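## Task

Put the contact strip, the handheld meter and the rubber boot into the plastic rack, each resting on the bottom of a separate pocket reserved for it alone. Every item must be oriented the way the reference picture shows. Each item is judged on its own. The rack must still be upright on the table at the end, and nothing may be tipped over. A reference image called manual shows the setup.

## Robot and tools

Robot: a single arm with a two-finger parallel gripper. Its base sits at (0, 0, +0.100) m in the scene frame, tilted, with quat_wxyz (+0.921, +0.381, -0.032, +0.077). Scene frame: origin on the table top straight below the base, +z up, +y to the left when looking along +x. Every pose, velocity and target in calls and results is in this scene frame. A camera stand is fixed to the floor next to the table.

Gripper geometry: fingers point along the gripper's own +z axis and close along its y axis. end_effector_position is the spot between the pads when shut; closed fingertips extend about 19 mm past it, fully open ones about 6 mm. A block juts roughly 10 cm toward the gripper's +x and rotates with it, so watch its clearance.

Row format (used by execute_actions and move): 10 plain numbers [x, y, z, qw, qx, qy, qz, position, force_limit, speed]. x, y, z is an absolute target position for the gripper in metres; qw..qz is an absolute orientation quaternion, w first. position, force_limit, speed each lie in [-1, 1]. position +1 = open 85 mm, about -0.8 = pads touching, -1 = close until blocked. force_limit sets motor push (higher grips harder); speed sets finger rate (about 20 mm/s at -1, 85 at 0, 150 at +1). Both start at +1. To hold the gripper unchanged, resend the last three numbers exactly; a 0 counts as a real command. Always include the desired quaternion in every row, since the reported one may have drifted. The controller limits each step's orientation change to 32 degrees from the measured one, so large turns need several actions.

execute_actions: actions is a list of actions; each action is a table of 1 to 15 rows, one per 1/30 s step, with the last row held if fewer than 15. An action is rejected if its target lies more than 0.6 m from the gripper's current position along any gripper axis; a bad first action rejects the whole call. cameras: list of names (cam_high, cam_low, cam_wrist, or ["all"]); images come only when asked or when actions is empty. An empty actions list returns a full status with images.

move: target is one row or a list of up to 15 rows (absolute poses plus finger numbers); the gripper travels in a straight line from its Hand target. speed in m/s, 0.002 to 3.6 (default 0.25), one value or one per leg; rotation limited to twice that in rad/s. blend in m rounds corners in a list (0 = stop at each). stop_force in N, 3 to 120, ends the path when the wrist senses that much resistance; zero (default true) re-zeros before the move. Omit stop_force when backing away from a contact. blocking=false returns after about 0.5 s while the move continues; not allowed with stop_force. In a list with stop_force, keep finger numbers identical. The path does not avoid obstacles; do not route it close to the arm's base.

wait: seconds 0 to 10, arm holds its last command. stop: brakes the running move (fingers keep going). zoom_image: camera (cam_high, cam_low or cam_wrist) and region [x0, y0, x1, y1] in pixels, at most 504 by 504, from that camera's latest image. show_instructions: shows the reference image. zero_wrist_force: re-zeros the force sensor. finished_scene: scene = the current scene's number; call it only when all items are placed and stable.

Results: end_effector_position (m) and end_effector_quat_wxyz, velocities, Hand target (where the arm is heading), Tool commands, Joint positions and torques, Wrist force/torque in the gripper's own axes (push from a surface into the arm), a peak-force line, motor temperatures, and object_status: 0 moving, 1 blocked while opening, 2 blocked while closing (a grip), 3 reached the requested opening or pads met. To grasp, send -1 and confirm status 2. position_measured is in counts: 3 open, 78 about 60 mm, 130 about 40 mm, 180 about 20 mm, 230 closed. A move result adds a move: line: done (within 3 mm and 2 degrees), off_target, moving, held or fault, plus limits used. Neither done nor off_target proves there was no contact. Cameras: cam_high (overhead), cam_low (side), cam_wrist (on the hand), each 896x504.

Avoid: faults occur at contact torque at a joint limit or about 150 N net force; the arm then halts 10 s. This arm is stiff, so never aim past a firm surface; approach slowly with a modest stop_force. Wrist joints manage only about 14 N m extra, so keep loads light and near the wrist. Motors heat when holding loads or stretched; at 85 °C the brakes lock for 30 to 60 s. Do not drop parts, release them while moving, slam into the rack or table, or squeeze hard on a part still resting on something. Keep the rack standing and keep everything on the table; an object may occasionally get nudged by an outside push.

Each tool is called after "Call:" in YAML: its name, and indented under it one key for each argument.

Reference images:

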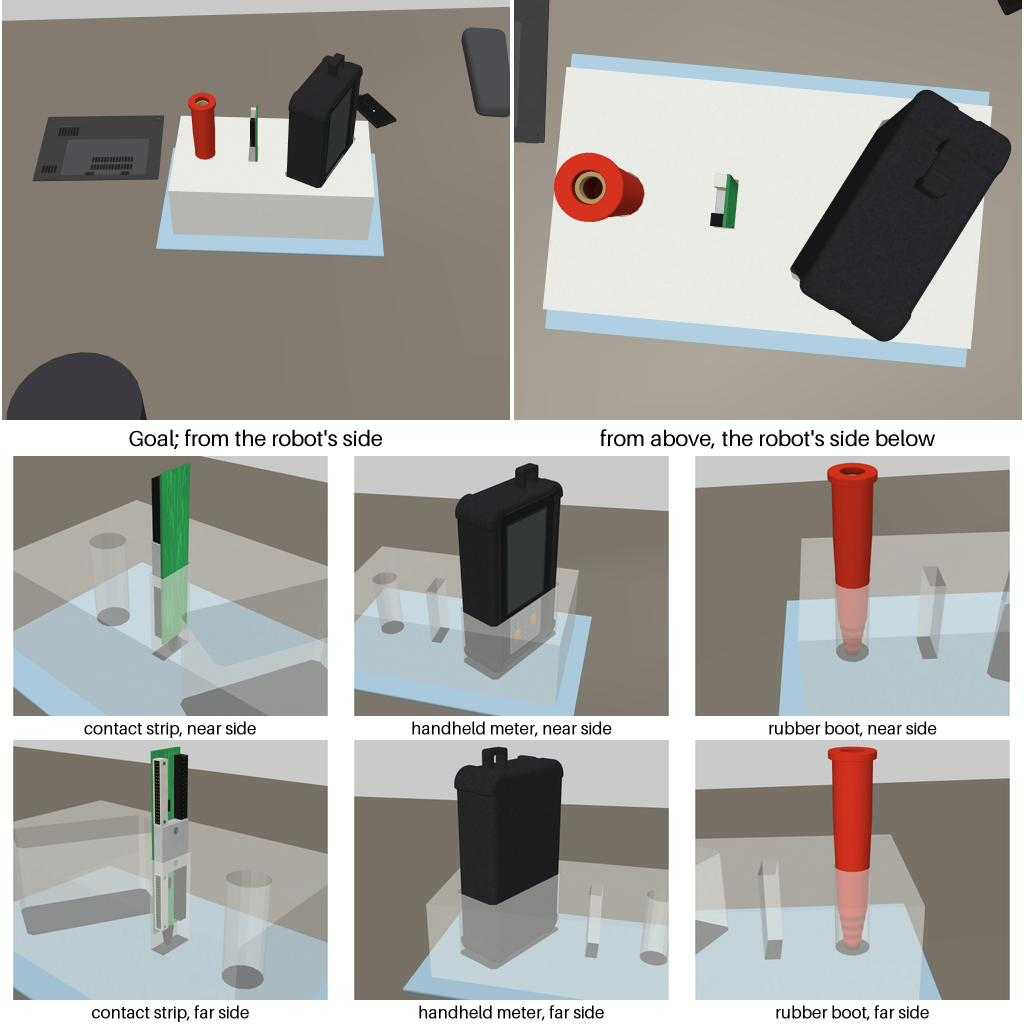

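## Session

Call:
execute_actions:
  actions: []

Scene clock: 0.00 s.
end_effector_position=(+0.0546, +0.0674, +0.2960) position_measured=3 object_status=3 end_effector_quat_wxyz=(-0.047, +0.412, +0.907, -0.072)
Joint positions: [0.821 -1.549 2.271 -1.445 -1.873 2.04]
Joint velocities: within noise
Joint torques (N m): no reading
Motor temperatures (°C): [41 46 33 51 32 36]
Wrist force (N): no reading
Wrist torque (N m): no reading
Wrist force, peak (N): no reading
Hand target: +0.0546, +0.0674, +0.2960; -0.047, +0.412, +0.907, -0.072
Tool commands: gripper/position=+1.0 gripper/force_limit=+1.0 gripper/speed=+1.0
camera_calibration:
cam_wrist: T_world_to_cam=[[0.738958, 0.648675, -0.182106, -0.0209999], [0.668789, -0.673467, 0.314904, -0.0686626], [0.0816282, -0.354491, -0.93149, 0.423003], [0, 0, 0, 1]] pos_world=[0.0269099, 0.117331, 0.41182]

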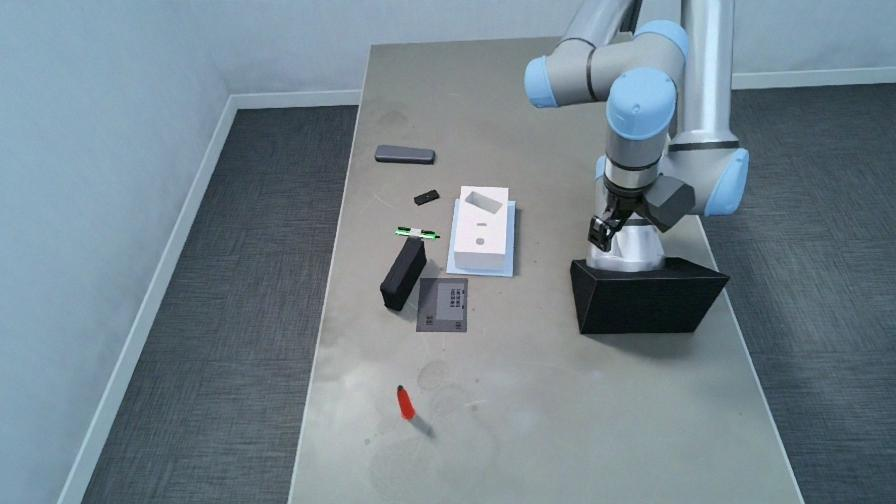

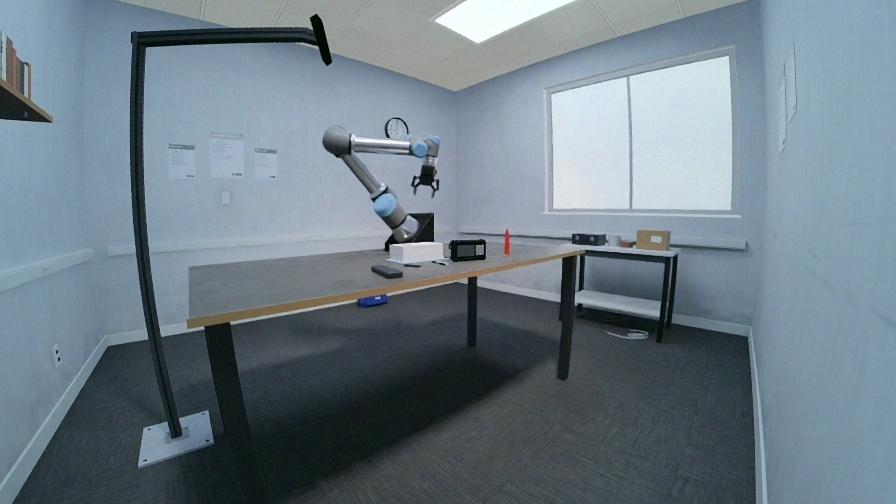

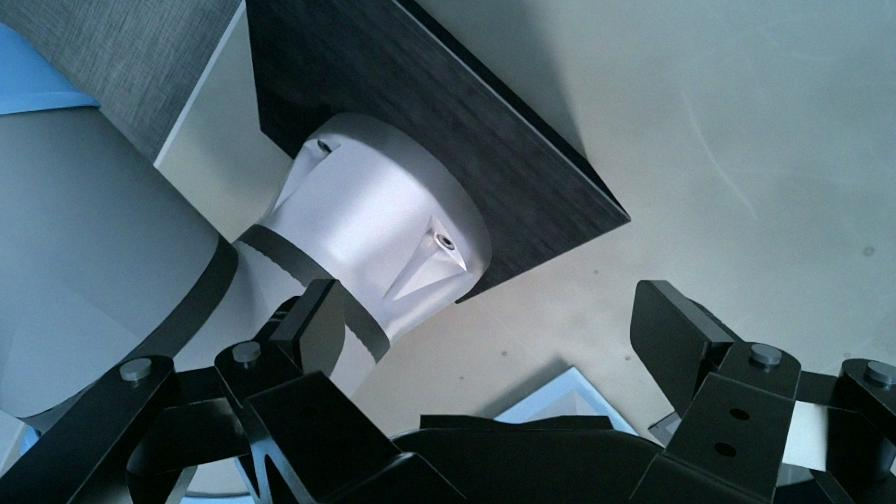

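Call:
execute_actions:
  actions: []

Call:
show_instructions:

Scene clock: 0.83 s.
end_effector_position=(+0.0546, +0.0674, +0.2960) position_measured=3 object_status=3 end_effector_quat_wxyz=(-0.047, +0.412, +0.907, -0.072)
Joint positions: [0.821 -1.549 2.271 -1.445 -1.873 2.04]
Joint velocities: within noise
Joint torques (N m): [0.09 3.17 -23.55 -2.46 0.19 0.13]
Motor temperatures (°C): [41 46 33 51 32 36]
Wrist force (N): [0.4 0.3 0.1]
Wrist torque (N m): [0.05 -0.06 0.01]
Wrist force, peak (N): [0.4 0.4 0.2]
Hand target: +0.0546, +0.0674, +0.2960; -0.047, +0.412, +0.907, -0.072
Tool commands: gripper/position=+1.0 gripper/force_limit=+1.0 gripper/speed=+1.0
camera_calibration:
cam_wrist: T_world_to_cam=[[0.738958, 0.648675, -0.182106, -0.0209999], [0.668789, -0.673467, 0.314904, -0.0686626], [0.0816282, -0.354491, -0.93149, 0.423003], [0, 0, 0, 1]] pos_world=[0.0269099, 0.117331, 0.41182]

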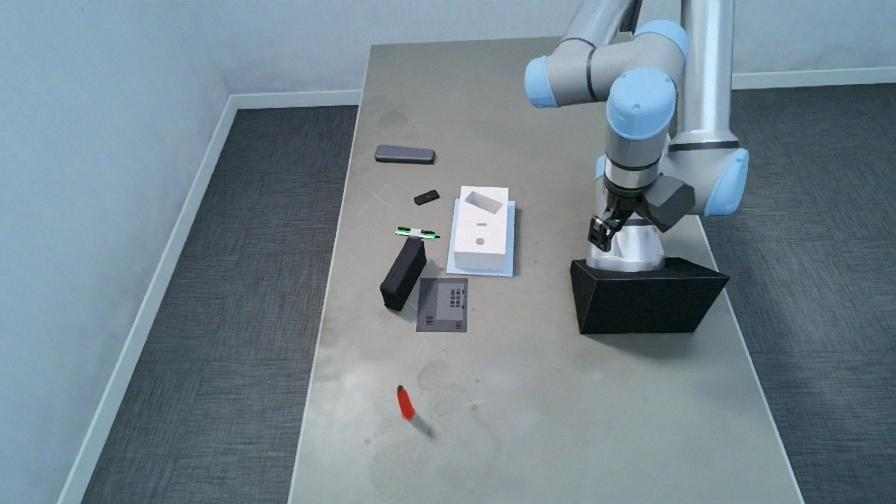

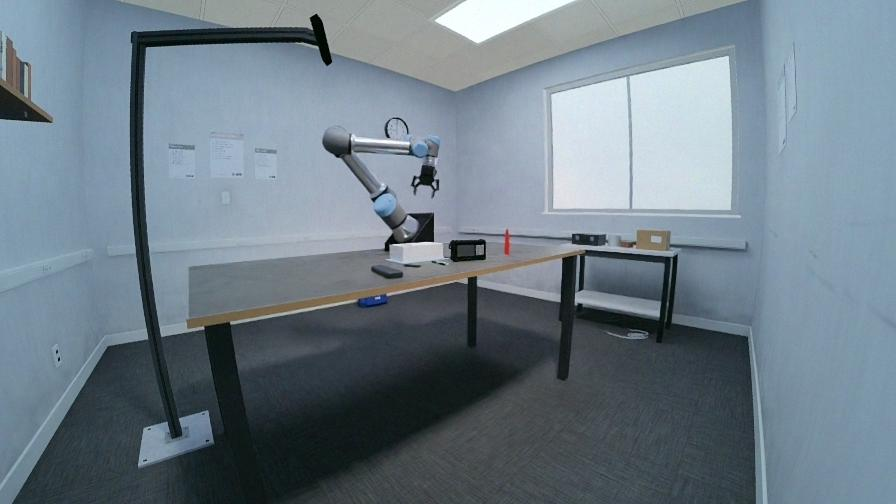

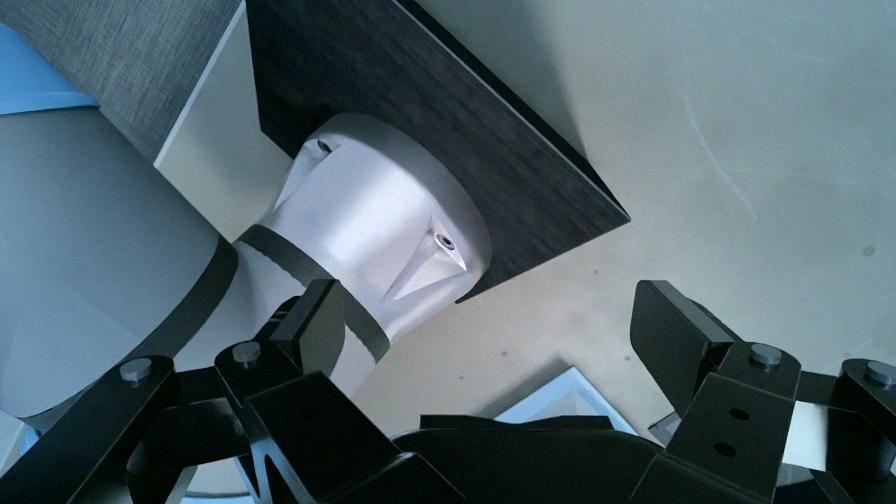

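Reference images for this scene: manual.

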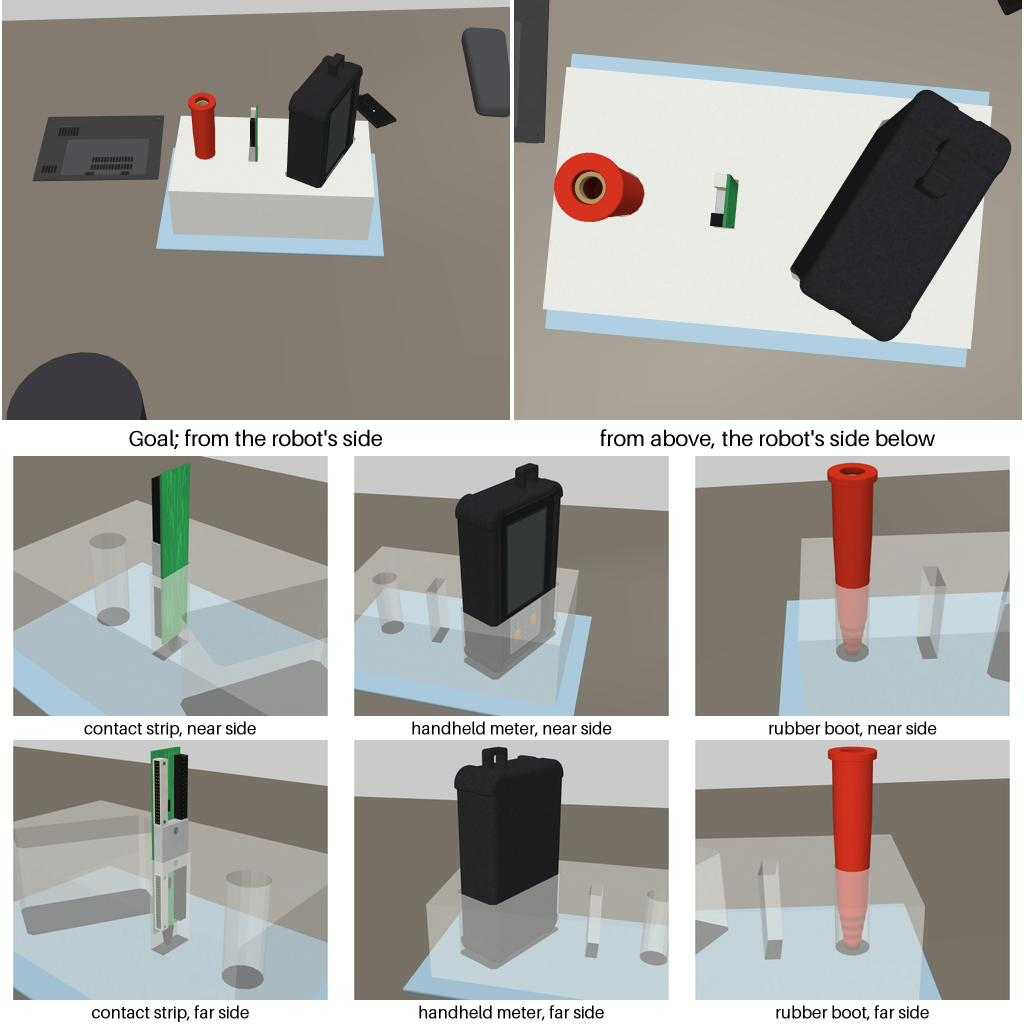

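Call:
move:
  target: [0.35, -0.03, 0.48, 0, 0, 1, 0, 1, 1, 1]
  speed: 0.4
  cameras: ["cam_wrist", "cam_high"]

Call:
zoom_image:
  camera: "cam_wrist"
  region: [250, 60, 650, 360]

Call:
zoom_image:
  camera: "cam_high"
  region: [350, 130, 530, 330]

Scene clock: 2.97 s.
end_effector_position=(+0.3500, -0.0300, +0.4800) position_measured=3 object_status=3 end_effector_quat_wxyz=(+0.000, +0.000, +1.000, +0.000)
Joint positions: [0.477 -1.418 1.571 -1.183 -2.172 0.815]
Joint torques (N m): [1.12 5.09 -38.09 -0.42 1.77 -1.62]
Wrist force (N): [-0.1 0.5 -0.1]
Wrist torque (N m): [0.07 0.01 0.02]
Wrist force, peak (N): [-2.8 -1.3 -3.2]
Hand target: +0.3500, -0.0300, +0.4800; +0.000, +0.000, +1.000, +0.000
Off the commanded pose: 0.000 m, 0 deg.
move: done
camera_calibration:
cam_wrist: T_world_to_cam=[[0.000185939, 0.999915, -0.0130052, 0.0452864], [0.938186, 0.00432708, 0.346105, -0.478621], [0.346132, -0.0122656, -0.938106, 0.456576], [0, 0, 0, 1]] pos_world=[0.290991, -0.0376113, 0.594558]
Images, in order (width x height): cam_high 896x504, cam_wrist 896x504.

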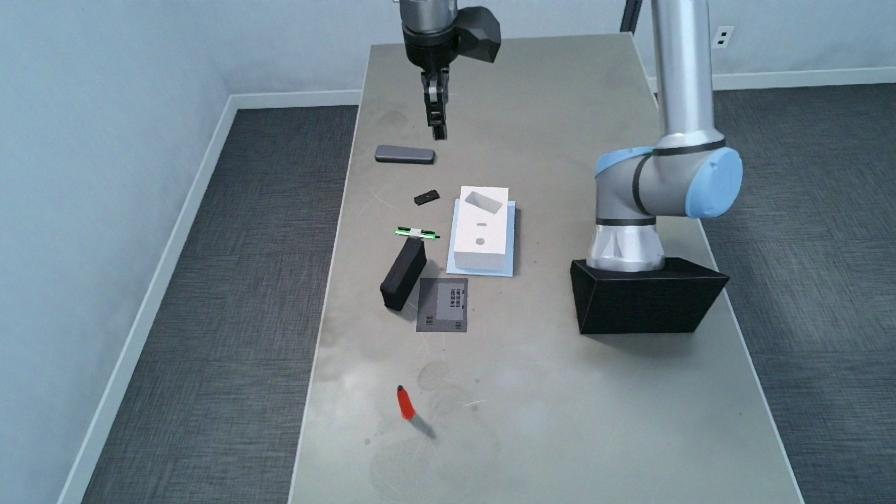

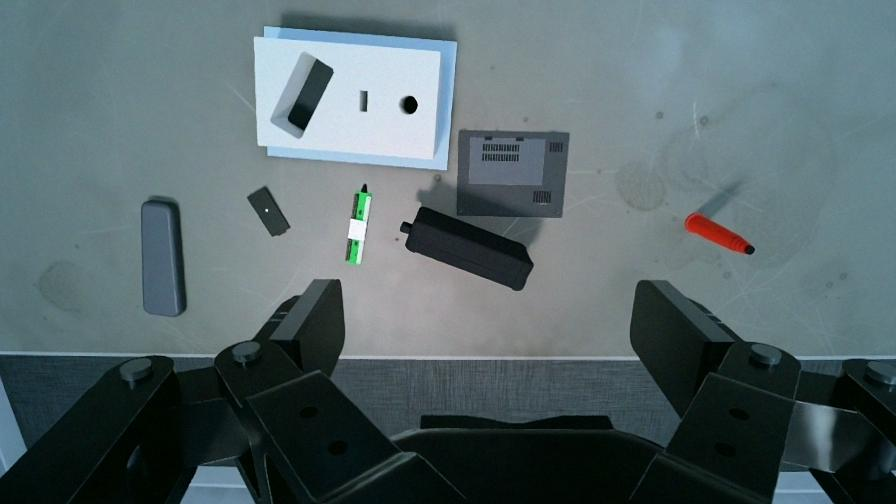

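Scaled by 1.260 from the camera's 896x504 image, which has a finer 1280x720 frame.

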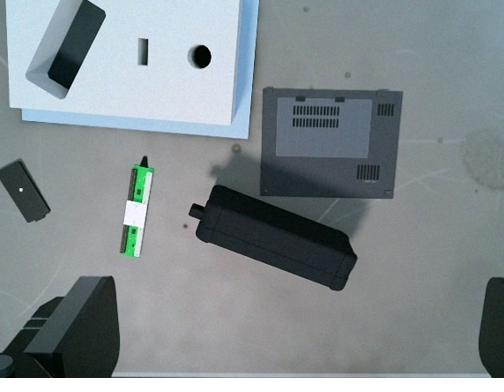

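Scaled by 2.520 from the camera's 896x504 image, which has a finer 1280x720 frame.

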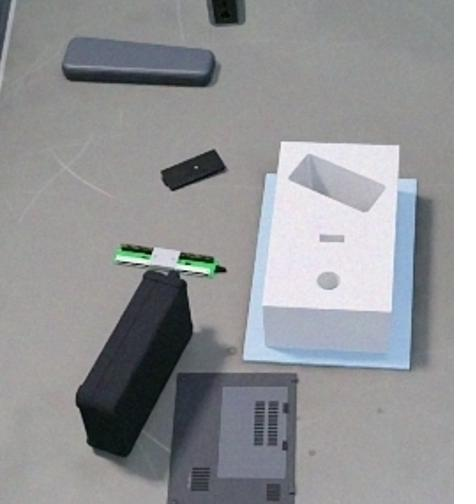

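Call:
move:
  target: [0.54, -0.182, 0.17, -0.2159, 0.0656, 0.9741, 0.0145, 0.2, -0.5, 0]
  speed: 0.3
  cameras: ["cam_wrist", "cam_high", "cam_low"]

Call:
zoom_image:
  camera: "cam_wrist"
  region: [330, 0, 730, 300]

Call:
zoom_image:
  camera: "cam_low"
  region: [350, 200, 530, 300]

Scene clock: 7.63 s.
end_effector_position=(+0.5400, -0.1820, +0.1700) position_measured=104 object_status=3 end_effector_quat_wxyz=(-0.216, +0.066, +0.974, +0.015)
Joint positions: [-0.257 -1.118 1.496 -1.459 -2.26 0.403]
Joint torques (N m): [14.62 -15.73 -30.3 0.56 -1.88 -1.11]
Wrist force (N): [0.7 1.0 0.3]
Wrist torque (N m): [0.17 -0.17 -0.16]
Wrist force, peak (N): [1.4 1.6 -1.9]
Hand target: +0.5400, -0.1820, +0.1700; -0.216, +0.066, +0.974, +0.015
Off the commanded pose: 0.000 m, 0 deg.
move: done
camera_calibration:
cam_wrist: T_world_to_cam=[[0.128733, 0.991608, -0.0118515, 0.122037], [0.988151, -0.129273, -0.0827394, -0.527331], [-0.0835771, -0.00105979, -0.996501, 0.342211], [0, 0, 0, 1]] pos_world=[0.533973, -0.18882, 0.298829]

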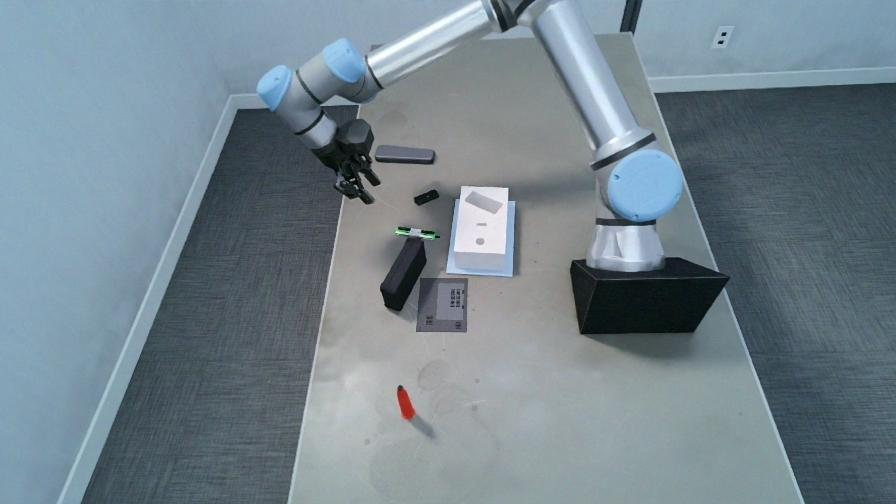

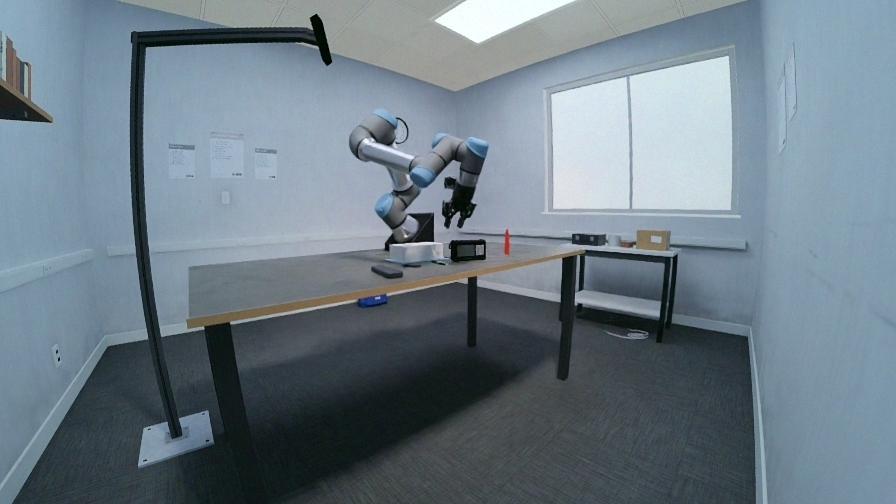

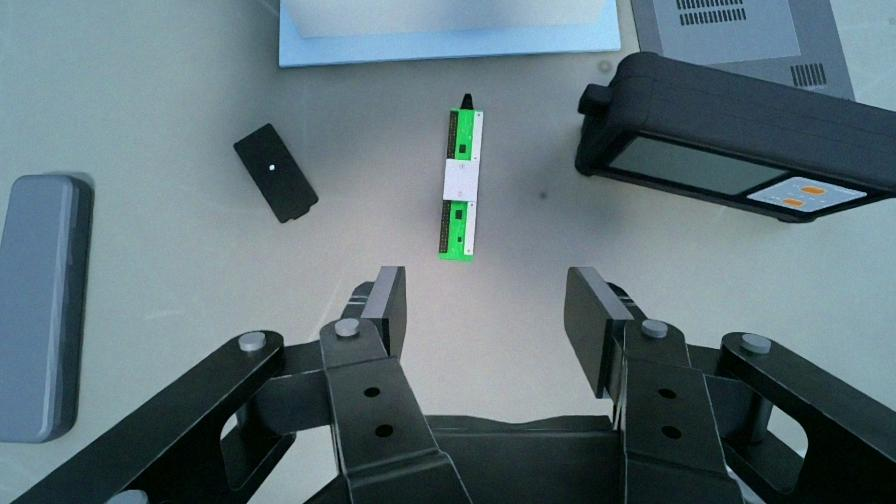

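Scaled by 1.260 from the camera's 896x504 image, which has a finer 1280x720 frame.

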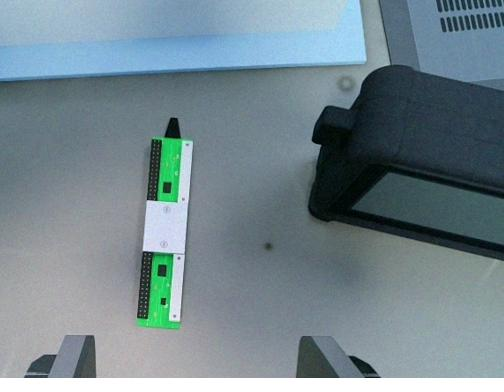

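Scaled by 2.800 from the camera's 896x504 image, which has a finer 1280x720 frame.

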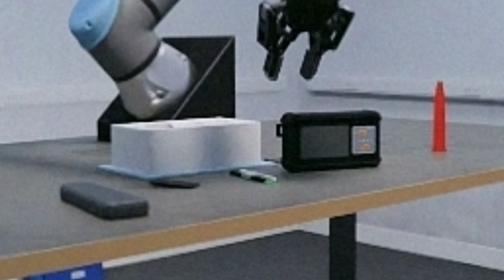

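Call:
move:
  target: [0.523, -0.190, 0.0895, -0.2153, 0.0995, 0.9712, 0.0221, 0.2, -0.5, 0]
  speed: 0.15
  cameras: ["cam_wrist"]

Call:
zoom_image:
  camera: "cam_wrist"
  region: [330, 60, 650, 300]

Scene clock: 9.27 s.
end_effector_position=(+0.5230, -0.1900, +0.0895) position_measured=104 object_status=3 end_effector_quat_wxyz=(-0.215, +0.099, +0.971, +0.022)
Joint positions: [-0.368 -1.119 1.653 -1.713 -2.28 0.325]
Joint torques (N m): [14.05 -15.32 2.45 -2.47 -2.26 -1.25]
Wrist force (N): [0.6 0.9 0.7]
Wrist torque (N m): [0.14 -0.14 -0.17]
Wrist force, peak (N): [0.0 0.4 2.2]
Hand target: +0.5230, -0.1900, +0.0895; -0.215, +0.100, +0.971, +0.022
Off the commanded pose: 0.000 m, 0 deg.
move: done
camera_calibration:
cam_wrist: T_world_to_cam=[[0.197507, 0.980232, -0.0116726, 0.0931382], [0.976737, -0.197789, -0.0828518, -0.525296], [-0.0835228, 0.0049627, -0.996494, 0.261682], [0, 0, 0, 1]] pos_world=[0.516536, -0.196493, 0.218329]
Images, in order (width x height): cam_wrist 896x504.

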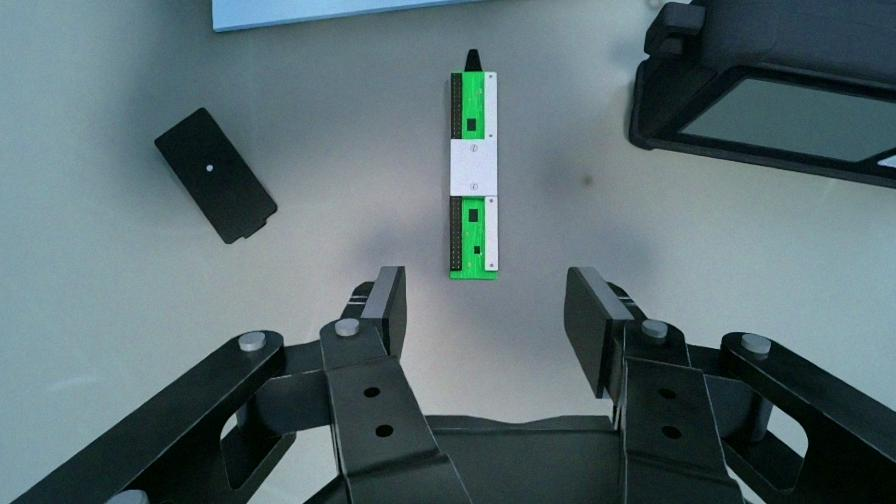

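Scaled by 1.575 from the camera's 896x504 image, which has a finer 1280x720 frame.

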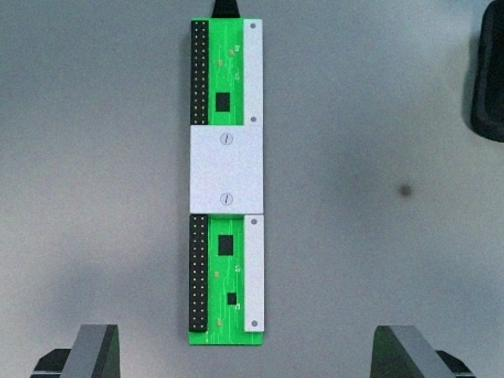

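Call:
move:
  target:
    - [0.4995, -0.1851, 0.038, -0.2153, 0.0995, 0.9712, 0.0221, 0.2, -0.5, 0]
  speed: 0.1

Call:
move:
  target: [0.494, -0.184, 0.0255, -0.2153, 0.0995, 0.9712, 0.0221, 0.2, -0.5, 0]
  speed: 0.012
  stop_force: 4
  cameras: ["cam_wrist"]

Call:
zoom_image:
  camera: "cam_wrist"
  region: [330, 60, 650, 300]

Scene clock: 10.73 s.
end_effector_position=(+0.4995, -0.1851, +0.0380) position_measured=104 object_status=3 end_effector_quat_wxyz=(-0.215, +0.100, +0.971, +0.022)
Joint positions: [-0.431 -1.109 1.775 -1.896 -2.302 0.248]
Joint torques (N m): [14.57 -15.21 2.91 -2.69 -2.55 -1.34]
Wrist force (N): [0.6 0.7 0.4]
Wrist torque (N m): [0.13 -0.15 -0.18]
Wrist force, peak (N): [0.5 0.8 1.4]
Hand target: +0.4995, -0.1851, +0.0380; -0.215, +0.100, +0.971, +0.022
Off the commanded pose: 0.000 m, 0 deg.
move: done

Scene clock: 12.83 s.
end_effector_position=(+0.4962, -0.1844, +0.0305) position_measured=104 object_status=3 end_effector_quat_wxyz=(-0.215, +0.099, +0.971, +0.022)
Joint positions: [-0.44 -1.105 1.791 -1.924 -2.306 0.236]
Joint torques (N m): [46.11 -48.11 -22.92 0.16 1.59 0.94]
Wrist force (N): [4.7 1.0 -5.3]
Wrist torque (N m): [0.19 -0.20 -0.12]
Wrist force, peak (N): [7.8 0.6 -14.6]
Hand target: +0.4962, -0.1844, +0.0305; -0.215, +0.100, +0.971, +0.022
Off the commanded pose: 0.005 m, 0 deg.
move: contact
camera_calibration:
cam_wrist: T_world_to_cam=[[0.197505, 0.980232, -0.0116923, 0.0922564], [0.976729, -0.197788, -0.082949, -0.502888], [-0.0836219, 0.00496264, -0.996485, 0.20057], [0, 0, 0, 1]] pos_world=[0.489736, -0.190893, 0.159229]
Images, in order (width x height): cam_wrist 896x504.

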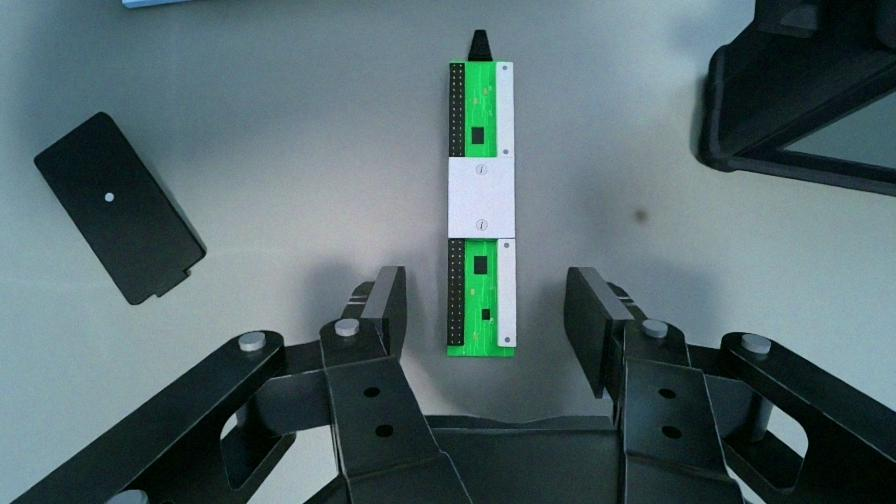

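Scaled by 1.575 from the camera's 896x504 image, which has a finer 1280x720 frame.

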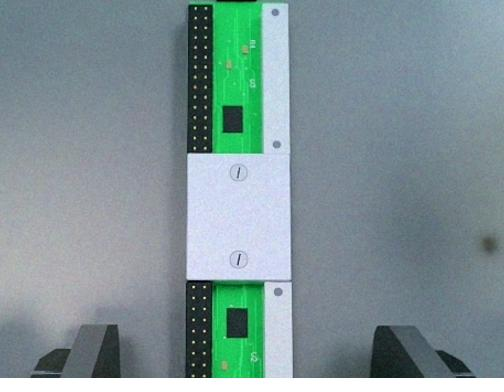

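Call:
move:
  target:
    - [0.4970, -0.1856, 0.0328, -0.2153, 0.0995, 0.9712, 0.0221, 0.2, -0.5, 0]
  speed: 0.03

Call:
move:
  target: [0.4970, -0.1856, 0.0328, -0.2153, 0.0995, 0.9712, 0.0221, -1, -1, -1]
  speed: 0.03
  cameras: ["cam_wrist"]

Call:
zoom_image:
  camera: "cam_wrist"
  region: [330, 120, 650, 360]

Scene clock: 13.80 s.
end_effector_position=(+0.4970, -0.1856, +0.0328) position_measured=104 object_status=3 end_effector_quat_wxyz=(-0.215, +0.100, +0.971, +0.022)
Joint positions: [-0.438 -1.108 1.787 -1.915 -2.305 0.238]
Joint torques (N m): [49.07 -50.88 -22.67 0.48 1.79 0.87]
Wrist force (N): [0.6 0.7 0.3]
Wrist torque (N m): [0.13 -0.14 -0.18]
Wrist force, peak (N): [4.9 1.1 -5.5]
Hand target: +0.4970, -0.1856, +0.0328; -0.215, +0.100, +0.971, +0.022
Off the commanded pose: 0.000 m, 0 deg.
move: done

Scene clock: 15.50 s.
end_effector_position=(+0.4970, -0.1856, +0.0329) position_measured=179 object_status=0 end_effector_quat_wxyz=(-0.215, +0.100, +0.971, +0.022)
Joint positions: [-0.438 -1.108 1.786 -1.915 -2.305 0.238]
Joint torques (N m): [34.6 -34.42 -16.6 -0.19 1.7 0.88]
Wrist force (N): [14.9 0.1 -23.8]
Wrist torque (N m): [0.21 -0.36 -0.13]
Wrist force, peak (N): [15.1 -0.1 -24.0]
Hand target: +0.4970, -0.1856, +0.0328; -0.215, +0.100, +0.971, +0.022
Off the commanded pose: 0.000 m, 0 deg.
move: done
camera_calibration:
cam_wrist: T_world_to_cam=[[0.1975, 0.980232, -0.0117506, 0.0933146], [0.976747, -0.19779, -0.082735, -0.503752], [-0.0834236, 0.00486276, -0.996502, 0.202921], [0, 0, 0, 1]] pos_world=[0.490537, -0.192094, 0.161629]
Images, in order (width x height): cam_wrist 896x504.

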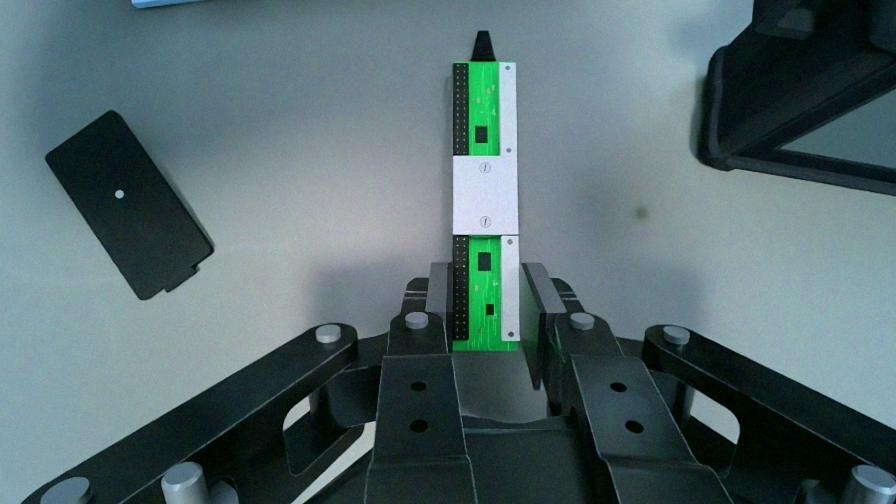

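Scaled by 1.575 from the camera's 896x504 image, which has a finer 1280x720 frame.

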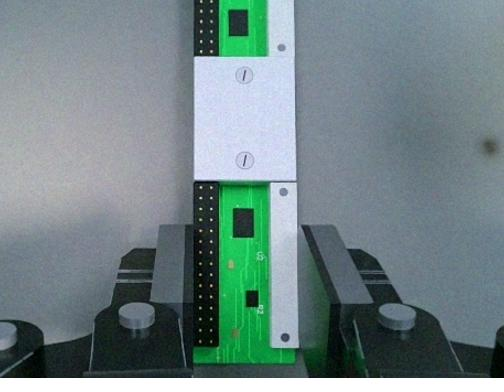

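Call:
move:
  target: [0.4976, -0.1857, 0.0343, -0.2153, 0.0995, 0.9712, 0.0221, -1, -1, -1]
  speed: 0.03
  cameras: ["cam_wrist"]

Call:
zoom_image:
  camera: "cam_wrist"
  region: [330, 120, 650, 360]

Scene clock: 16.30 s.
end_effector_position=(+0.4976, -0.1857, +0.0343) position_measured=179 object_status=2 end_effector_quat_wxyz=(-0.215, +0.099, +0.971, +0.022)
Joint positions: [-0.436 -1.108 1.784 -1.91 -2.304 0.241]
Joint torques (N m): [49 -51.52 -24.23 0.88 1.69 0.87]
Wrist force (N): [0.3 0.7 0.3]
Wrist torque (N m): [0.13 -0.11 -0.18]
Wrist force, peak (N): [15.2 -0.1 -24.0]
Hand target: +0.4976, -0.1857, +0.0343; -0.215, +0.100, +0.971, +0.022
Off the commanded pose: 0.000 m, 0 deg.
move: done
camera_calibration:
cam_wrist: T_world_to_cam=[[0.197505, 0.980232, -0.0116923, 0.0932006], [0.976729, -0.197788, -0.082949, -0.504178], [-0.0836219, 0.00496264, -0.996485, 0.204479], [0, 0, 0, 1]] pos_world=[0.491136, -0.192093, 0.163029]
Images, in order (width x height): cam_wrist 896x504.

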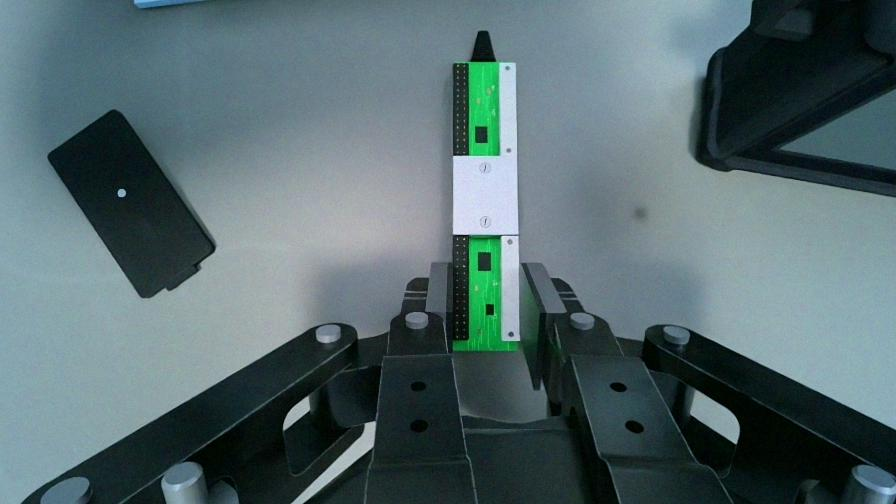

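Scaled by 1.575 from the camera's 896x504 image, which has a finer 1280x720 frame.

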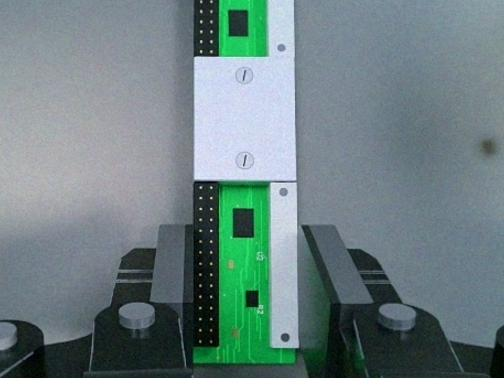

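Call:
move:
  target:
    - [0.4976, -0.1857, 0.10, -0.2153, 0.0995, 0.9712, 0.0221, -1, -1, -1]
    - [0.44, -0.08, 0.30, 0.3649, 0.6190, 0.5732, -0.3941, -1, -1, -1]
  speed: [0.06, 0.3]
  blend: [0.02, 0]
  cameras: ["cam_wrist", "cam_high", "cam_low"]

Call:
zoom_image:
  camera: "cam_high"
  region: [350, 30, 600, 280]

Call:
zoom_image:
  camera: "cam_low"
  region: [350, 120, 530, 280]

Scene clock: 22.63 s.
end_effector_position=(+0.4400, -0.0800, +0.3000) position_measured=179 object_status=2 end_effector_quat_wxyz=(+0.365, +0.619, +0.573, -0.394)
Joint positions: [0.212 -0.734 1.457 -0.034 -2.579 3.808]
Joint torques (N m): [14.22 -14.12 -29.18 3.52 4.07 1.46]
Wrist force (N): [-1.0 0.2 0.3]
Wrist torque (N m): [0.35 0.42 0.31]
Wrist force, peak (N): [-1.6 -0.4 -0.9]
Hand target: +0.4400, -0.0800, +0.3000; +0.365, +0.619, +0.573, -0.394
Off the commanded pose: 0.000 m, 0 deg.
move: done
camera_calibration:
cam_wrist: T_world_to_cam=[[0.996059, -0.0885284, -0.00545067, -0.43456], [-0.00198289, -0.0836639, 0.996492, -0.289029], [-0.0886738, -0.992554, -0.0835097, 0.112533], [0, 0, 0, 1]] pos_world=[0.442253, 0.0490426, 0.295044]

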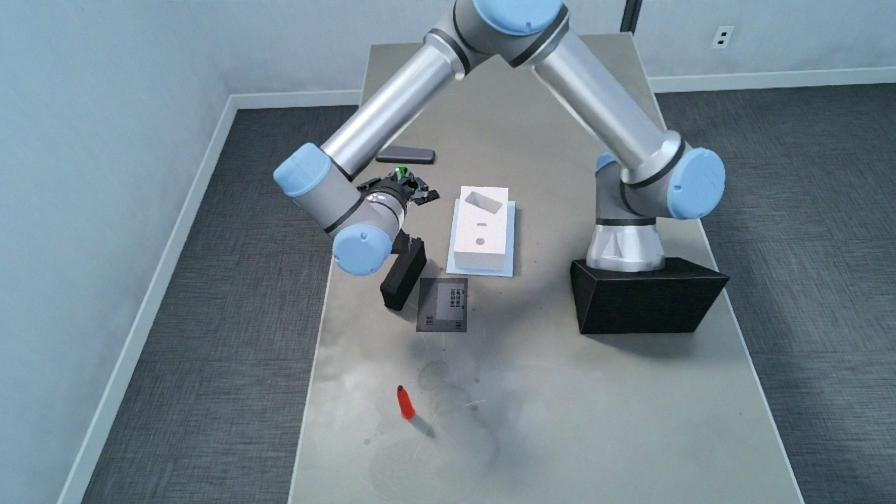

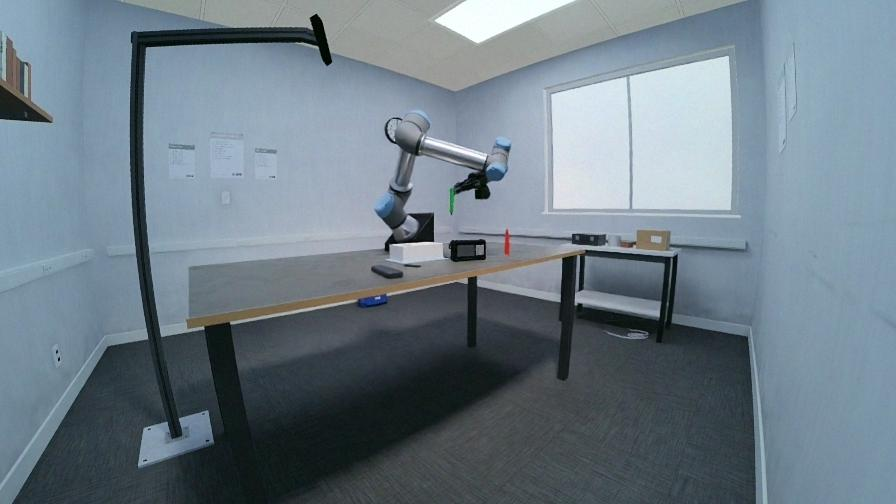

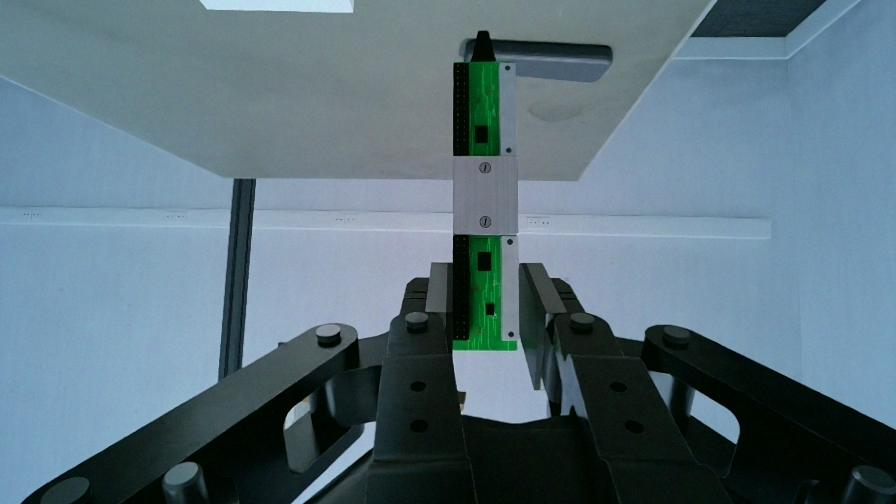

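Scaled by 2.016 from the camera's 896x504 image, which has a finer 1280x720 frame.

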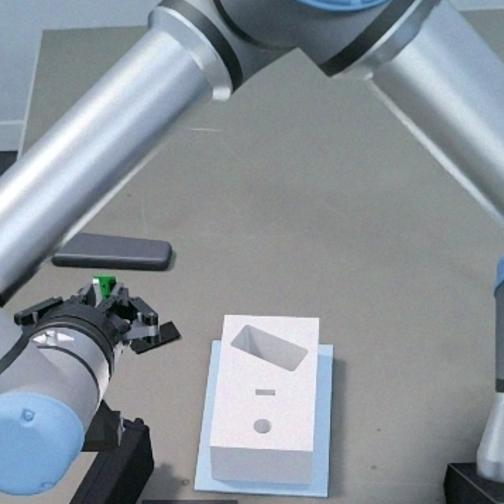

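Scaled by 2.800 from the camera's 896x504 image, which has a finer 1280x720 frame.

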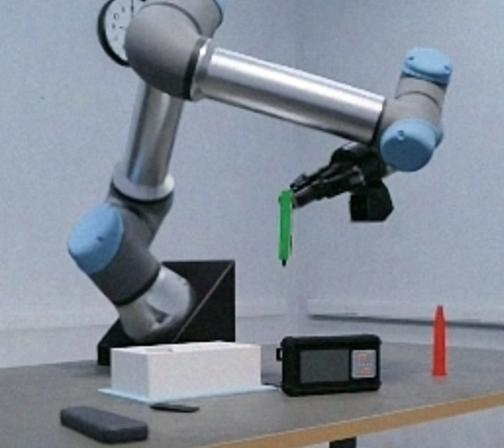

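Call:
move:
  target: [0.305, -0.126, 0.195, 0.3649, 0.6190, 0.5732, -0.3941, -1, -1, -1]
  speed: 0.15
  cameras: ["cam_wrist", "cam_high", "cam_low"]

Call:
zoom_image:
  camera: "cam_high"
  region: [420, 160, 540, 280]

Call:
zoom_image:
  camera: "cam_low"
  region: [370, 170, 490, 280]

Call:
zoom_image:
  camera: "cam_wrist"
  region: [330, 0, 650, 240]

Scene clock: 24.50 s.
end_effector_position=(+0.3050, -0.1260, +0.1951) position_measured=179 object_status=2 end_effector_quat_wxyz=(+0.365, +0.619, +0.573, -0.394)
Joint positions: [0.081 -0.875 1.999 -0.273 -2.673 3.993]
Joint torques (N m): [9.1 -8.29 2.72 0.43 -1.16 1.57]
Wrist force (N): [-1.2 -0.1 0.4]
Wrist torque (N m): [0.32 0.46 0.30]
Wrist force, peak (N): [-1.9 1.7 -0.8]
Hand target: +0.3050, -0.1260, +0.1950; +0.365, +0.619, +0.573, -0.394
Off the commanded pose: 0.000 m, 0 deg.
move: done
camera_calibration:
cam_wrist: T_world_to_cam=[[0.99604, -0.0887456, -0.0052722, -0.304872], [-0.0021781, -0.0836457, 0.996493, -0.188562], [-0.0888753, -0.992536, -0.0835078, 0.0461147], [0, 0, 0, 1]] pos_world=[0.307353, 0.00294207, 0.190144]

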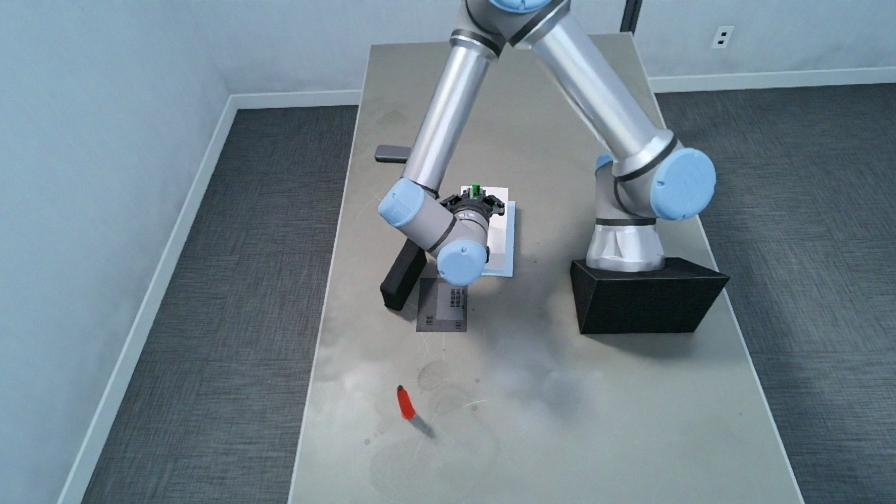

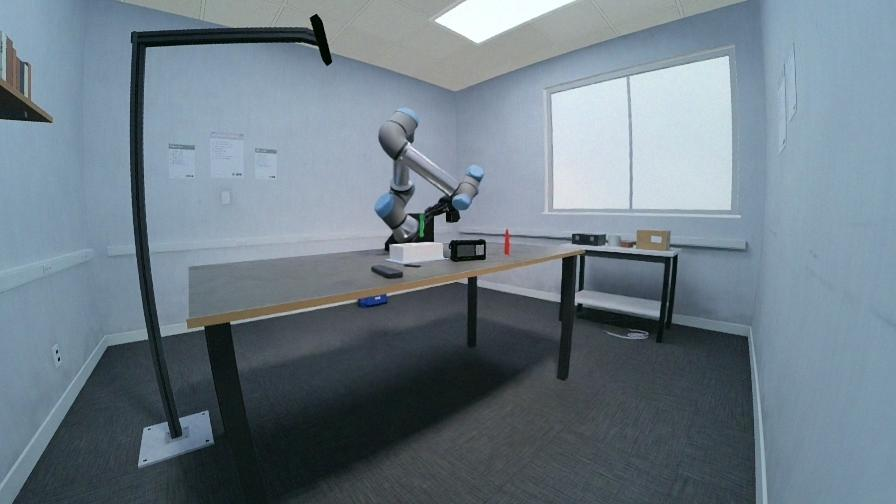

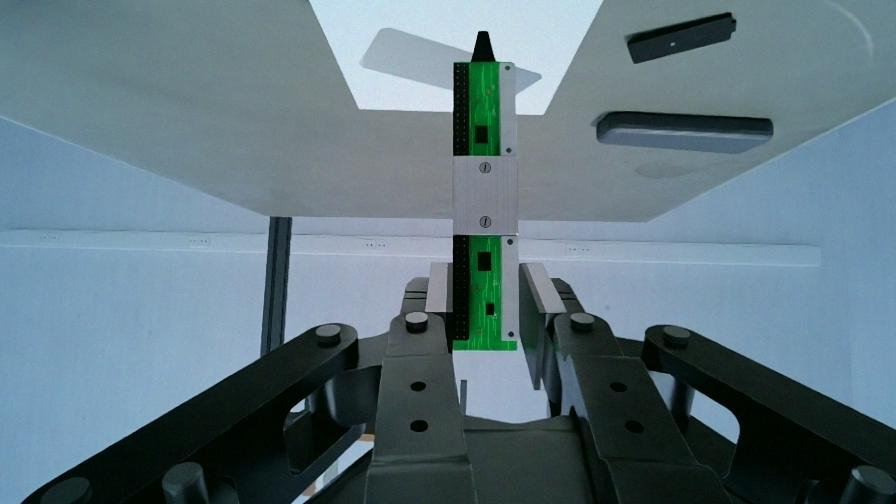

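Scaled by 4.200 from the camera's 896x504 image, which has a finer 1280x720 frame.

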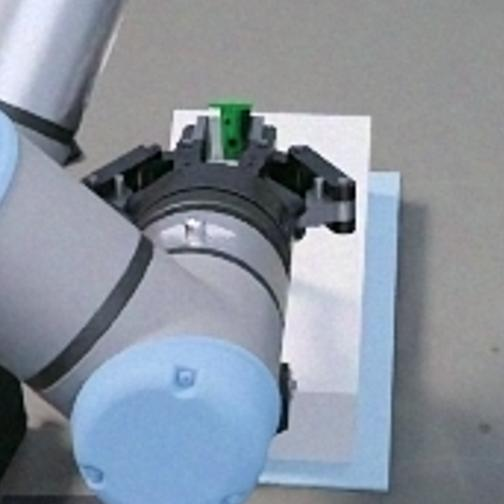

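Scaled by 4.200 from the camera's 896x504 image, which has a finer 1280x720 frame.

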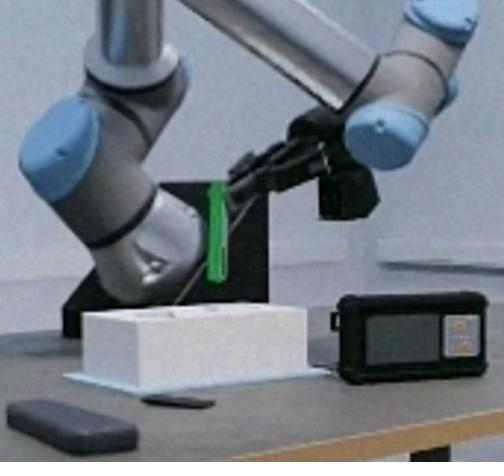

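Scaled by 1.575 from the camera's 896x504 image, which has a finer 1280x720 frame.

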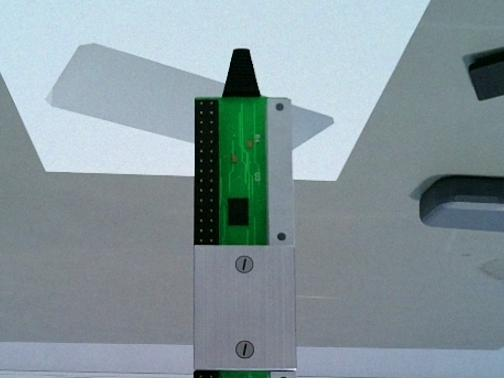

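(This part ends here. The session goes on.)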